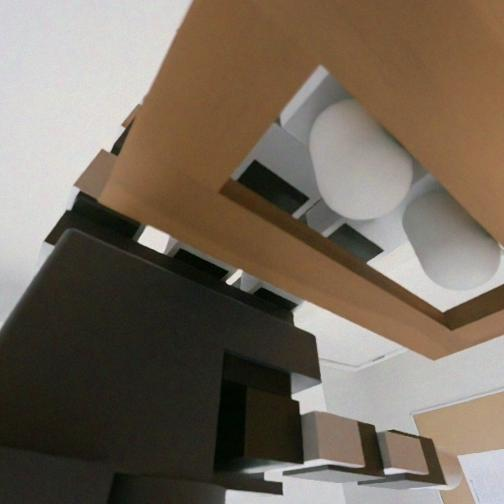

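Call:
move(
  joints={"joint_2_rad": -0.005},
  cameras=["wrist_camera"],
)

Scene clock: 1198.43 s.
move: done
base_odometry: x=-0.872 y=-0.922 heading=-2.111
base_tilt: forward=+0.1 right=+0.3
base_status: not commanded
joint_positions: joint_1_rad=+0.004 joint_2_rad=+0.001 joint_3_rad=+3.129 joint_4_rad=-1.993 joint_5_rad=-0.020 joint_6_rad=+0.454 joint_7_rad=+0.022 hand_index_mcp=-0.479 hand_index_abd=-0.002 hand_index_pip=+0.574 hand_index_dip=-0.611 hand_middle_mcp=-0.479 hand_middle_abd=+0.009 hand_middle_pip=+0.574 hand_middle_dip=-0.609 hand_ring_mcp=+0.745 hand_ring_abd=+0.003 hand_ring_pip=+0.576 hand_ring_dip=+0.696 hand_thumb_cmc=+0.702 hand_thumb_axl=+0.677 hand_thumb_mcp=+0.228 hand_thumb_ipl=+0.166 hand_current_limit=-0.400 hand_speed=-0.300
joint_status: all done
hand_state: goal,goal,goal,goal,goal,overload,goal,goal,goal,goal,goal,goal,goal,goal,goal,goal
index_mcp_current_ma: 0
index_abd_current_ma: 0
index_pip_current_ma: 0
index_dip_current_ma: 0
middle_mcp_current_ma: 0
middle_abd_current_ma: 0
middle_pip_current_ma: 0
middle_dip_current_ma: 0
ring_mcp_current_ma: -4
ring_abd_current_ma: 0
ring_pip_current_ma: 0
ring_dip_current_ma: 0
thumb_cmc_current_ma: -3
thumb_axl_current_ma: 0
thumb_mcp_current_ma: 0
thumb_ipl_current_ma: 0
hand_goal_index_mcp: -0.478
hand_goal_index_abd: 0.000
hand_goal_index_pip: 0.576
hand_goal_index_dip: -0.608
hand_goal_middle_mcp: -0.478
hand_goal_middle_abd: 0.000
hand_goal_middle_pip: 0.576
hand_goal_middle_dip: -0.608
hand_goal_ring_mcp: 0.754
hand_goal_ring_abd: 0.000
hand_goal_ring_pip: 0.576
hand_goal_ring_dip: 0.696
hand_goal_thumb_cmc: 0.710
hand_goal_thumb_axl: 0.678
hand_goal_thumb_mcp: 0.230
hand_goal_thumb_ipl: 0.168
motor_effort: joint_1_rad=-1(1) joint_2_rad=-16(19) joint_3_rad=+0(1) joint_4_rad=+17(17) joint_5_rad=+0(0) joint_6_rad=+9(9) joint_7_rad=-1(1)
hand_pose: x=+0.7099 y=+0.0265 z=+0.8977 quat_wxyz=(+0.507, -0.493, +0.491, -0.508) (m; base frame)
hand_target: x=+0.7107 y=+0.0212 z=+0.9176 quat_wxyz=(+0.526, -0.472, +0.473, -0.525) (m; base frame)
hand_status: not commanded
pictures: wrist_camera
Images, in order (width x height): wrist_camera 504x504.

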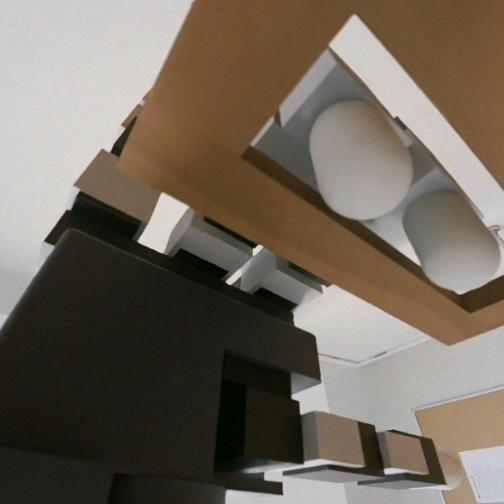

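Call:
move(
  joints={"joint_2_rad": 0.026},
)

Call:
move(
  base={"translate_m": -0.015},
  speeds={"translate_m": 0.05},
  cameras=["wrist_camera"],
)

Scene clock: 1201.77 s.
move: done
base_odometry: x=-0.872 y=-0.922 heading=-2.111
base_tilt: forward=+0.1 right=+0.3
base_status: not commanded
joint_positions: joint_1_rad=+0.004 joint_2_rad=+0.010 joint_3_rad=+3.129 joint_4_rad=-1.993 joint_5_rad=-0.020 joint_6_rad=+0.454 joint_7_rad=+0.022 hand_index_mcp=-0.479 hand_index_abd=-0.002 hand_index_pip=+0.574 hand_index_dip=-0.611 hand_middle_mcp=-0.479 hand_middle_abd=+0.009 hand_middle_pip=+0.574 hand_middle_dip=-0.609 hand_ring_mcp=+0.745 hand_ring_abd=+0.003 hand_ring_pip=+0.576 hand_ring_dip=+0.696 hand_thumb_cmc=+0.702 hand_thumb_axl=+0.677 hand_thumb_mcp=+0.228 hand_thumb_ipl=+0.166 hand_current_limit=-0.400 hand_speed=-0.300
joint_status: all done
hand_state: goal,goal,goal,goal,goal,overload,goal,goal,goal,goal,goal,goal,goal,goal,goal,goal
index_mcp_current_ma: 0
index_abd_current_ma: 0
index_pip_current_ma: 0
index_dip_current_ma: 0
middle_mcp_current_ma: 0
middle_abd_current_ma: 0
middle_pip_current_ma: 0
middle_dip_current_ma: 0
ring_mcp_current_ma: -4
ring_abd_current_ma: 0
ring_pip_current_ma: 0
ring_dip_current_ma: 0
thumb_cmc_current_ma: -3
thumb_axl_current_ma: 0
thumb_mcp_current_ma: 0
thumb_ipl_current_ma: 0
hand_goal_index_mcp: -0.478
hand_goal_index_abd: 0.000
hand_goal_index_pip: 0.576
hand_goal_index_dip: -0.608
hand_goal_middle_mcp: -0.478
hand_goal_middle_abd: 0.000
hand_goal_middle_pip: 0.576
hand_goal_middle_dip: -0.608
hand_goal_ring_mcp: 0.754
hand_goal_ring_abd: 0.000
hand_goal_ring_pip: 0.576
hand_goal_ring_dip: 0.696
hand_goal_thumb_cmc: 0.710
hand_goal_thumb_axl: 0.678
hand_goal_thumb_mcp: 0.230
hand_goal_thumb_ipl: 0.168
motor_effort: joint_1_rad=-1(1) joint_2_rad=-17(18) joint_3_rad=+0(1) joint_4_rad=+16(17) joint_5_rad=+0(0) joint_6_rad=+9(9) joint_7_rad=-1(1)
hand_pose: x=+0.7117 y=+0.0265 z=+0.8924 quat_wxyz=(+0.505, -0.495, +0.494, -0.506) (m; base frame)
hand_target: x=+0.7177 y=+0.0211 z=+0.8992 quat_wxyz=(+0.519, -0.480, +0.482, -0.518) (m; base frame)
hand_status: not commanded
pictures: none

Scene clock: 1202.57 s.
move: done
base_odometry: x=-0.865 y=-0.909 heading=-2.110
base_tilt: forward=+0.1 right=+0.3
base_status: done
joint_positions: joint_1_rad=+0.004 joint_2_rad=+0.011 joint_3_rad=+3.129 joint_4_rad=-1.993 joint_5_rad=-0.020 joint_6_rad=+0.454 joint_7_rad=+0.022 hand_index_mcp=-0.479 hand_index_abd=-0.002 hand_index_pip=+0.574 hand_index_dip=-0.611 hand_middle_mcp=-0.479 hand_middle_abd=+0.009 hand_middle_pip=+0.574 hand_middle_dip=-0.609 hand_ring_mcp=+0.744 hand_ring_abd=+0.003 hand_ring_pip=+0.576 hand_ring_dip=+0.696 hand_thumb_cmc=+0.702 hand_thumb_axl=+0.677 hand_thumb_mcp=+0.228 hand_thumb_ipl=+0.166 hand_current_limit=-0.400 hand_speed=-0.300
joint_status: not commanded
hand_state: goal,goal,goal,goal,goal,overload,goal,goal,goal,goal,goal,goal,goal,goal,goal,goal
index_mcp_current_ma: 0
index_abd_current_ma: 0
index_pip_current_ma: 0
index_dip_current_ma: 0
middle_mcp_current_ma: 0
middle_abd_current_ma: 0
middle_pip_current_ma: 0
middle_dip_current_ma: 0
ring_mcp_current_ma: -4
ring_abd_current_ma: 0
ring_pip_current_ma: 0
ring_dip_current_ma: 0
thumb_cmc_current_ma: -3
thumb_axl_current_ma: 0
thumb_mcp_current_ma: 0
thumb_ipl_current_ma: 0
hand_goal_index_mcp: -0.478
hand_goal_index_abd: 0.000
hand_goal_index_pip: 0.576
hand_goal_index_dip: -0.608
hand_goal_middle_mcp: -0.478
hand_goal_middle_abd: 0.000
hand_goal_middle_pip: 0.576
hand_goal_middle_dip: -0.608
hand_goal_ring_mcp: 0.754
hand_goal_ring_abd: 0.000
hand_goal_ring_pip: 0.576
hand_goal_ring_dip: 0.696
hand_goal_thumb_cmc: 0.710
hand_goal_thumb_axl: 0.678
hand_goal_thumb_mcp: 0.230
hand_goal_thumb_ipl: 0.168
motor_effort: joint_1_rad=-1(1) joint_2_rad=-18(20) joint_3_rad=+0(1) joint_4_rad=+17(17) joint_5_rad=+0(0) joint_6_rad=+8(9) joint_7_rad=-1(1)
hand_pose: x=+0.7120 y=+0.0265 z=+0.8915 quat_wxyz=(+0.504, -0.496, +0.494, -0.506) (m; base frame)
hand_target: x=+0.7177 y=+0.0211 z=+0.8992 quat_wxyz=(+0.519, -0.480, +0.482, -0.518) (m; base frame)
hand_status: not commanded
pictures: wrist_camera
Images, in order (width x height): wrist_camera 504x504.

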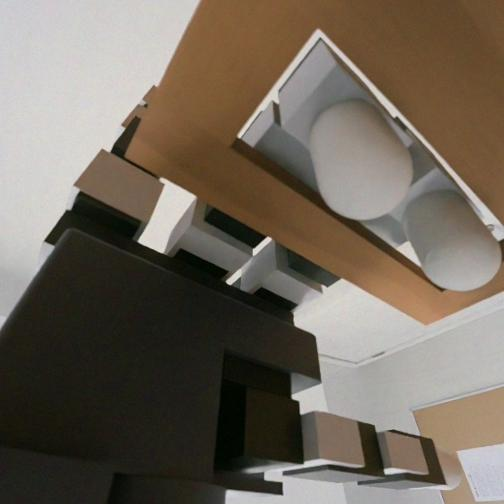

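Call:
move(
  base={"strafe_m": -0.018},
  speeds={"strafe_m": 0.05},
  cameras=["wrist_camera"],
)

Scene clock: 1207.87 s.
move: done
base_odometry: x=-0.880 y=-0.900 heading=-2.111
base_tilt: forward=+0.1 right=+0.3
base_status: done
joint_positions: joint_1_rad=+0.004 joint_2_rad=+0.011 joint_3_rad=+3.128 joint_4_rad=-1.993 joint_5_rad=-0.020 joint_6_rad=+0.454 joint_7_rad=+0.021 hand_index_mcp=-0.479 hand_index_abd=-0.002 hand_index_pip=+0.574 hand_index_dip=-0.611 hand_middle_mcp=-0.479 hand_middle_abd=+0.045 hand_middle_pip=+0.574 hand_middle_dip=-0.609 hand_ring_mcp=+0.744 hand_ring_abd=+0.003 hand_ring_pip=+0.576 hand_ring_dip=+0.696 hand_thumb_cmc=+0.702 hand_thumb_axl=+0.677 hand_thumb_mcp=+0.228 hand_thumb_ipl=+0.166 hand_current_limit=-0.400 hand_speed=-0.300
joint_status: not commanded
hand_state: goal,goal,goal,goal,goal,overload,goal,goal,goal,goal,goal,goal,goal,goal,goal,goal
index_mcp_current_ma: 0
index_abd_current_ma: 0
index_pip_current_ma: 0
index_dip_current_ma: 0
middle_mcp_current_ma: 0
middle_abd_current_ma: 0
middle_pip_current_ma: 0
middle_dip_current_ma: 0
ring_mcp_current_ma: -4
ring_abd_current_ma: 0
ring_pip_current_ma: 0
ring_dip_current_ma: 0
thumb_cmc_current_ma: -3
thumb_axl_current_ma: 0
thumb_mcp_current_ma: 0
thumb_ipl_current_ma: 0
hand_goal_index_mcp: -0.478
hand_goal_index_abd: 0.000
hand_goal_index_pip: 0.576
hand_goal_index_dip: -0.608
hand_goal_middle_mcp: -0.478
hand_goal_middle_abd: 0.000
hand_goal_middle_pip: 0.576
hand_goal_middle_dip: -0.608
hand_goal_ring_mcp: 0.754
hand_goal_ring_abd: 0.000
hand_goal_ring_pip: 0.576
hand_goal_ring_dip: 0.696
hand_goal_thumb_cmc: 0.710
hand_goal_thumb_axl: 0.678
hand_goal_thumb_mcp: 0.230
hand_goal_thumb_ipl: 0.168
motor_effort: joint_1_rad=-1(2) joint_2_rad=-17(18) joint_3_rad=+0(3) joint_4_rad=+17(17) joint_5_rad=+0(1) joint_6_rad=+8(9) joint_7_rad=-1(1)
hand_pose: x=+0.7120 y=+0.0263 z=+0.8915 quat_wxyz=(+0.504, -0.496, +0.494, -0.506) (m; base frame)
hand_target: x=+0.7177 y=+0.0211 z=+0.8992 quat_wxyz=(+0.519, -0.480, +0.482, -0.518) (m; base frame)
hand_status: not commanded
pictures: wrist_camera
Images, in order (width x height): wrist_camera 504x504.

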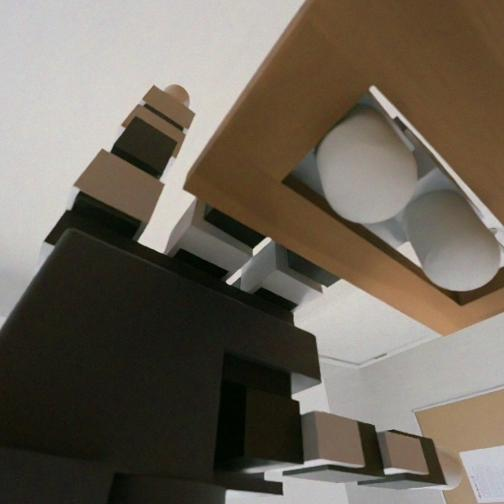

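Call:
move(
  base={"strafe_m": 0.018},
  speeds={"strafe_m": 0.05},
)

Call:
move(
  base={"translate_m": -0.012},
  speeds={"translate_m": 0.05},
  cameras=["wrist_camera"],
)

Scene clock: 1216.63 s.
move: done
base_odometry: x=-0.865 y=-0.909 heading=-2.111
base_tilt: forward=+0.1 right=+0.3
base_status: done
joint_positions: joint_1_rad=+0.006 joint_2_rad=+0.011 joint_3_rad=+3.128 joint_4_rad=-1.993 joint_5_rad=-0.020 joint_6_rad=+0.454 joint_7_rad=+0.021 hand_index_mcp=-0.479 hand_index_abd=-0.002 hand_index_pip=+0.574 hand_index_dip=-0.611 hand_middle_mcp=-0.477 hand_middle_abd=+0.045 hand_middle_pip=+0.575 hand_middle_dip=-0.609 hand_ring_mcp=+0.744 hand_ring_abd=+0.003 hand_ring_pip=+0.576 hand_ring_dip=+0.696 hand_thumb_cmc=+0.702 hand_thumb_axl=+0.677 hand_thumb_mcp=+0.228 hand_thumb_ipl=+0.166 hand_current_limit=-0.400 hand_speed=-0.300
joint_status: not commanded
hand_state: goal,goal,goal,goal,goal,overload,goal,goal,goal,goal,goal,goal,goal,goal,goal,goal
index_mcp_current_ma: 0
index_abd_current_ma: 0
index_pip_current_ma: 0
index_dip_current_ma: 0
middle_mcp_current_ma: 0
middle_abd_current_ma: 0
middle_pip_current_ma: 0
middle_dip_current_ma: 0
ring_mcp_current_ma: -4
ring_abd_current_ma: 0
ring_pip_current_ma: 0
ring_dip_current_ma: 0
thumb_cmc_current_ma: -3
thumb_axl_current_ma: 0
thumb_mcp_current_ma: 0
thumb_ipl_current_ma: 0
hand_goal_index_mcp: -0.478
hand_goal_index_abd: 0.000
hand_goal_index_pip: 0.576
hand_goal_index_dip: -0.608
hand_goal_middle_mcp: -0.478
hand_goal_middle_abd: 0.000
hand_goal_middle_pip: 0.576
hand_goal_middle_dip: -0.608
hand_goal_ring_mcp: 0.754
hand_goal_ring_abd: 0.000
hand_goal_ring_pip: 0.576
hand_goal_ring_dip: 0.696
hand_goal_thumb_cmc: 0.710
hand_goal_thumb_axl: 0.678
hand_goal_thumb_mcp: 0.230
hand_goal_thumb_ipl: 0.168
motor_effort: joint_1_rad=-1(2) joint_2_rad=-17(18) joint_3_rad=+0(2) joint_4_rad=+17(17) joint_5_rad=+0(1) joint_6_rad=+8(9) joint_7_rad=-1(1)
hand_pose: x=+0.7121 y=+0.0251 z=+0.8914 quat_wxyz=(+0.504, -0.495, +0.495, -0.506) (m; base frame)
hand_target: x=+0.7177 y=+0.0211 z=+0.8992 quat_wxyz=(+0.519, -0.480, +0.482, -0.518) (m; base frame)
hand_status: not commanded
pictures: none

Scene clock: 1217.37 s.
move: done
base_odometry: x=-0.858 y=-0.899 heading=-2.111
base_tilt: forward=+0.1 right=+0.3
base_status: done
joint_positions: joint_1_rad=+0.006 joint_2_rad=+0.012 joint_3_rad=+3.128 joint_4_rad=-1.993 joint_5_rad=-0.020 joint_6_rad=+0.454 joint_7_rad=+0.021 hand_index_mcp=-0.477 hand_index_abd=-0.002 hand_index_pip=+0.574 hand_index_dip=-0.611 hand_middle_mcp=-0.477 hand_middle_abd=+0.045 hand_middle_pip=+0.575 hand_middle_dip=-0.609 hand_ring_mcp=+0.744 hand_ring_abd=+0.003 hand_ring_pip=+0.576 hand_ring_dip=+0.696 hand_thumb_cmc=+0.702 hand_thumb_axl=+0.677 hand_thumb_mcp=+0.228 hand_thumb_ipl=+0.166 hand_current_limit=-0.400 hand_speed=-0.300
joint_status: not commanded
hand_state: goal,goal,goal,goal,goal,overload,goal,goal,goal,goal,goal,goal,goal,goal,goal,goal
index_mcp_current_ma: 0
index_abd_current_ma: 0
index_pip_current_ma: 0
index_dip_current_ma: 0
middle_mcp_current_ma: 0
middle_abd_current_ma: 0
middle_pip_current_ma: 0
middle_dip_current_ma: 0
ring_mcp_current_ma: -4
ring_abd_current_ma: 0
ring_pip_current_ma: 0
ring_dip_current_ma: 0
thumb_cmc_current_ma: -3
thumb_axl_current_ma: 0
thumb_mcp_current_ma: 0
thumb_ipl_current_ma: 0
hand_goal_index_mcp: -0.478
hand_goal_index_abd: 0.000
hand_goal_index_pip: 0.576
hand_goal_index_dip: -0.608
hand_goal_middle_mcp: -0.478
hand_goal_middle_abd: 0.000
hand_goal_middle_pip: 0.576
hand_goal_middle_dip: -0.608
hand_goal_ring_mcp: 0.754
hand_goal_ring_abd: 0.000
hand_goal_ring_pip: 0.576
hand_goal_ring_dip: 0.696
hand_goal_thumb_cmc: 0.710
hand_goal_thumb_axl: 0.678
hand_goal_thumb_mcp: 0.230
hand_goal_thumb_ipl: 0.168
motor_effort: joint_1_rad=-1(1) joint_2_rad=-16(19) joint_3_rad=+0(1) joint_4_rad=+17(17) joint_5_rad=+0(1) joint_6_rad=+9(9) joint_7_rad=-1(1)
hand_pose: x=+0.7122 y=+0.0251 z=+0.8908 quat_wxyz=(+0.503, -0.495, +0.495, -0.506) (m; base frame)
hand_target: x=+0.7177 y=+0.0211 z=+0.8992 quat_wxyz=(+0.519, -0.480, +0.482, -0.518) (m; base frame)
hand_status: not commanded
pictures: wrist_camera
Images, in order (width x height): wrist_camera 504x504.

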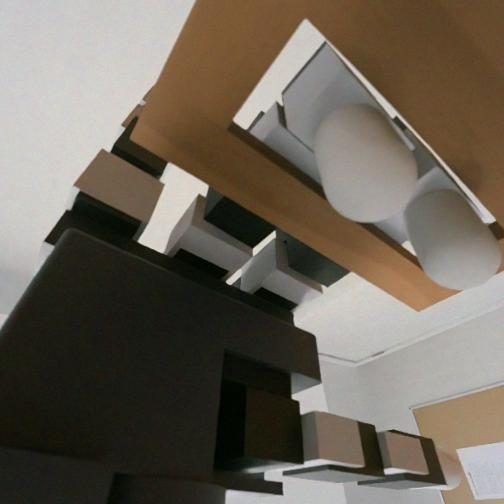

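Call:
move(
  base={"translate_m": -0.01},
  speeds={"translate_m": 0.05},
  cameras=["wrist_camera"],
)

Scene clock: 1219.13 s.
move: done
base_odometry: x=-0.853 y=-0.890 heading=-2.111
base_tilt: forward=+0.1 right=+0.3
base_status: done
joint_positions: joint_1_rad=+0.006 joint_2_rad=+0.013 joint_3_rad=+3.128 joint_4_rad=-1.994 joint_5_rad=-0.020 joint_6_rad=+0.454 joint_7_rad=+0.021 hand_index_mcp=-0.477 hand_index_abd=-0.002 hand_index_pip=+0.575 hand_index_dip=-0.611 hand_middle_mcp=-0.477 hand_middle_abd=+0.045 hand_middle_pip=+0.575 hand_middle_dip=-0.609 hand_ring_mcp=+0.744 hand_ring_abd=+0.003 hand_ring_pip=+0.576 hand_ring_dip=+0.696 hand_thumb_cmc=+0.702 hand_thumb_axl=+0.677 hand_thumb_mcp=+0.228 hand_thumb_ipl=+0.166 hand_current_limit=-0.400 hand_speed=-0.300
joint_status: not commanded
hand_state: goal,goal,goal,goal,goal,overload,goal,goal,goal,goal,goal,goal,goal,goal,goal,goal
index_mcp_current_ma: 0
index_abd_current_ma: 0
index_pip_current_ma: 0
index_dip_current_ma: 0
middle_mcp_current_ma: 0
middle_abd_current_ma: 0
middle_pip_current_ma: 0
middle_dip_current_ma: 0
ring_mcp_current_ma: -4
ring_abd_current_ma: 0
ring_pip_current_ma: 0
ring_dip_current_ma: 0
thumb_cmc_current_ma: -3
thumb_axl_current_ma: 0
thumb_mcp_current_ma: 0
thumb_ipl_current_ma: 0
hand_goal_index_mcp: -0.478
hand_goal_index_abd: 0.000
hand_goal_index_pip: 0.576
hand_goal_index_dip: -0.608
hand_goal_middle_mcp: -0.478
hand_goal_middle_abd: 0.000
hand_goal_middle_pip: 0.576
hand_goal_middle_dip: -0.608
hand_goal_ring_mcp: 0.754
hand_goal_ring_abd: 0.000
hand_goal_ring_pip: 0.576
hand_goal_ring_dip: 0.696
hand_goal_thumb_cmc: 0.710
hand_goal_thumb_axl: 0.678
hand_goal_thumb_mcp: 0.230
hand_goal_thumb_ipl: 0.168
motor_effort: joint_1_rad=+0(1) joint_2_rad=-16(19) joint_3_rad=+0(1) joint_4_rad=+17(17) joint_5_rad=+0(1) joint_6_rad=+8(9) joint_7_rad=-1(1)
hand_pose: x=+0.7123 y=+0.0251 z=+0.8903 quat_wxyz=(+0.503, -0.496, +0.495, -0.506) (m; base frame)
hand_target: x=+0.7177 y=+0.0211 z=+0.8992 quat_wxyz=(+0.519, -0.480, +0.482, -0.518) (m; base frame)
hand_status: not commanded
pictures: wrist_camera
Images, in order (width x height): wrist_camera 504x504.

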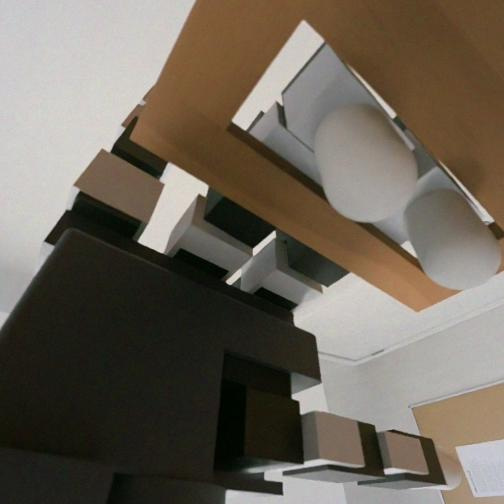

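Call:
move(
  joints={"hand_current_limit": 0.5, "hand_index_dip": -0.70, "hand_middle_dip": -0.70},
)

Call:
move(
  joints={"joint_2_rad": -0.02},
  min_time_s=1,
  cameras=["wrist_camera"],
)

Scene clock: 1225.43 s.
move: done
base_odometry: x=-0.853 y=-0.890 heading=-2.111
base_tilt: forward=+0.1 right=+0.3
base_status: not commanded
joint_positions: joint_1_rad=+0.006 joint_2_rad=+0.013 joint_3_rad=+3.128 joint_4_rad=-1.994 joint_5_rad=-0.020 joint_6_rad=+0.454 joint_7_rad=+0.021 hand_index_mcp=-0.477 hand_index_abd=-0.002 hand_index_pip=+0.575 hand_index_dip=-0.696 hand_middle_mcp=-0.477 hand_middle_abd=+0.045 hand_middle_pip=+0.575 hand_middle_dip=-0.696 hand_ring_mcp=+0.744 hand_ring_abd=+0.003 hand_ring_pip=+0.576 hand_ring_dip=+0.696 hand_thumb_cmc=+0.702 hand_thumb_axl=+0.677 hand_thumb_mcp=+0.228 hand_thumb_ipl=+0.166 hand_current_limit=+0.500 hand_speed=-0.300
joint_status: all done
hand_state: goal,goal,goal,goal,goal,overload,goal,goal,goal,goal,goal,goal,goal,goal,goal,goal
index_mcp_current_ma: 0
index_abd_current_ma: 0
index_pip_current_ma: 0
index_dip_current_ma: 1
middle_mcp_current_ma: 0
middle_abd_current_ma: 0
middle_pip_current_ma: 0
middle_dip_current_ma: 1
ring_mcp_current_ma: -4
ring_abd_current_ma: 0
ring_pip_current_ma: 0
ring_dip_current_ma: 0
thumb_cmc_current_ma: -3
thumb_axl_current_ma: 0
thumb_mcp_current_ma: 0
thumb_ipl_current_ma: 0
hand_goal_index_mcp: -0.478
hand_goal_index_abd: 0.000
hand_goal_index_pip: 0.576
hand_goal_index_dip: -0.700
hand_goal_middle_mcp: -0.478
hand_goal_middle_abd: 0.000
hand_goal_middle_pip: 0.576
hand_goal_middle_dip: -0.700
hand_goal_ring_mcp: 0.754
hand_goal_ring_abd: 0.000
hand_goal_ring_pip: 0.576
hand_goal_ring_dip: 0.696
hand_goal_thumb_cmc: 0.710
hand_goal_thumb_axl: 0.678
hand_goal_thumb_mcp: 0.230
hand_goal_thumb_ipl: 0.168
motor_effort: joint_1_rad=-1(1) joint_2_rad=-17(18) joint_3_rad=+0(1) joint_4_rad=+17(17) joint_5_rad=+0(0) joint_6_rad=+8(9) joint_7_rad=-1(1)
hand_pose: x=+0.7123 y=+0.0251 z=+0.8903 quat_wxyz=(+0.503, -0.496, +0.495, -0.506) (m; base frame)
hand_target: x=+0.7177 y=+0.0211 z=+0.8992 quat_wxyz=(+0.519, -0.480, +0.482, -0.518) (m; base frame)
hand_status: not commanded
pictures: none

Scene clock: 1226.73 s.
move: done
base_odometry: x=-0.853 y=-0.890 heading=-2.111
base_tilt: forward=+0.1 right=+0.3
base_status: not commanded
joint_positions: joint_1_rad=+0.006 joint_2_rad=-0.001 joint_3_rad=+3.128 joint_4_rad=-1.995 joint_5_rad=-0.020 joint_6_rad=+0.454 joint_7_rad=+0.021 hand_index_mcp=-0.476 hand_index_abd=-0.002 hand_index_pip=+0.575 hand_index_dip=-0.696 hand_middle_mcp=-0.476 hand_middle_abd=+0.045 hand_middle_pip=+0.577 hand_middle_dip=-0.696 hand_ring_mcp=+0.744 hand_ring_abd=+0.003 hand_ring_pip=+0.576 hand_ring_dip=+0.696 hand_thumb_cmc=+0.702 hand_thumb_axl=+0.677 hand_thumb_mcp=+0.228 hand_thumb_ipl=+0.166 hand_current_limit=+0.500 hand_speed=-0.300
joint_status: all done
hand_state: goal,goal,goal,goal,goal,overload,goal,goal,goal,goal,goal,goal,goal,goal,goal,goal
index_mcp_current_ma: 0
index_abd_current_ma: 0
index_pip_current_ma: 0
index_dip_current_ma: 1
middle_mcp_current_ma: 0
middle_abd_current_ma: 0
middle_pip_current_ma: 0
middle_dip_current_ma: 1
ring_mcp_current_ma: -4
ring_abd_current_ma: 0
ring_pip_current_ma: 0
ring_dip_current_ma: 0
thumb_cmc_current_ma: -3
thumb_axl_current_ma: 0
thumb_mcp_current_ma: 0
thumb_ipl_current_ma: 0
hand_goal_index_mcp: -0.478
hand_goal_index_abd: 0.000
hand_goal_index_pip: 0.576
hand_goal_index_dip: -0.700
hand_goal_middle_mcp: -0.478
hand_goal_middle_abd: 0.000
hand_goal_middle_pip: 0.576
hand_goal_middle_dip: -0.700
hand_goal_ring_mcp: 0.754
hand_goal_ring_abd: 0.000
hand_goal_ring_pip: 0.576
hand_goal_ring_dip: 0.696
hand_goal_thumb_cmc: 0.710
hand_goal_thumb_axl: 0.678
hand_goal_thumb_mcp: 0.230
hand_goal_thumb_ipl: 0.168
motor_effort: joint_1_rad=-1(1) joint_2_rad=-17(19) joint_3_rad=+0(1) joint_4_rad=+17(18) joint_5_rad=+0(0) joint_6_rad=+9(10) joint_7_rad=-1(1)
hand_pose: x=+0.7090 y=+0.0252 z=+0.8981 quat_wxyz=(+0.507, -0.492, +0.492, -0.509) (m; base frame)
hand_target: x=+0.7071 y=+0.0213 z=+0.9265 quat_wxyz=(+0.530, -0.469, +0.469, -0.529) (m; base frame)
hand_status: not commanded
pictures: wrist_camera
Images, in order (width x height): wrist_camera 504x504.

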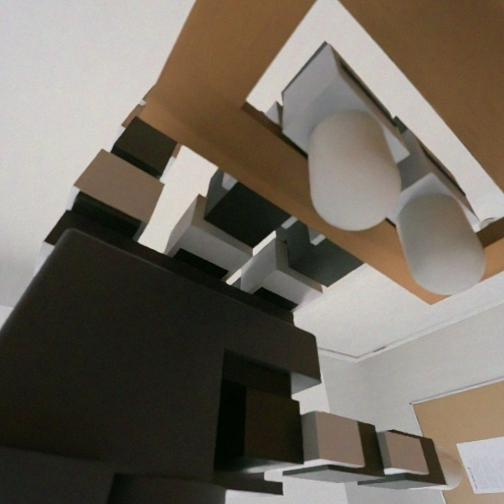

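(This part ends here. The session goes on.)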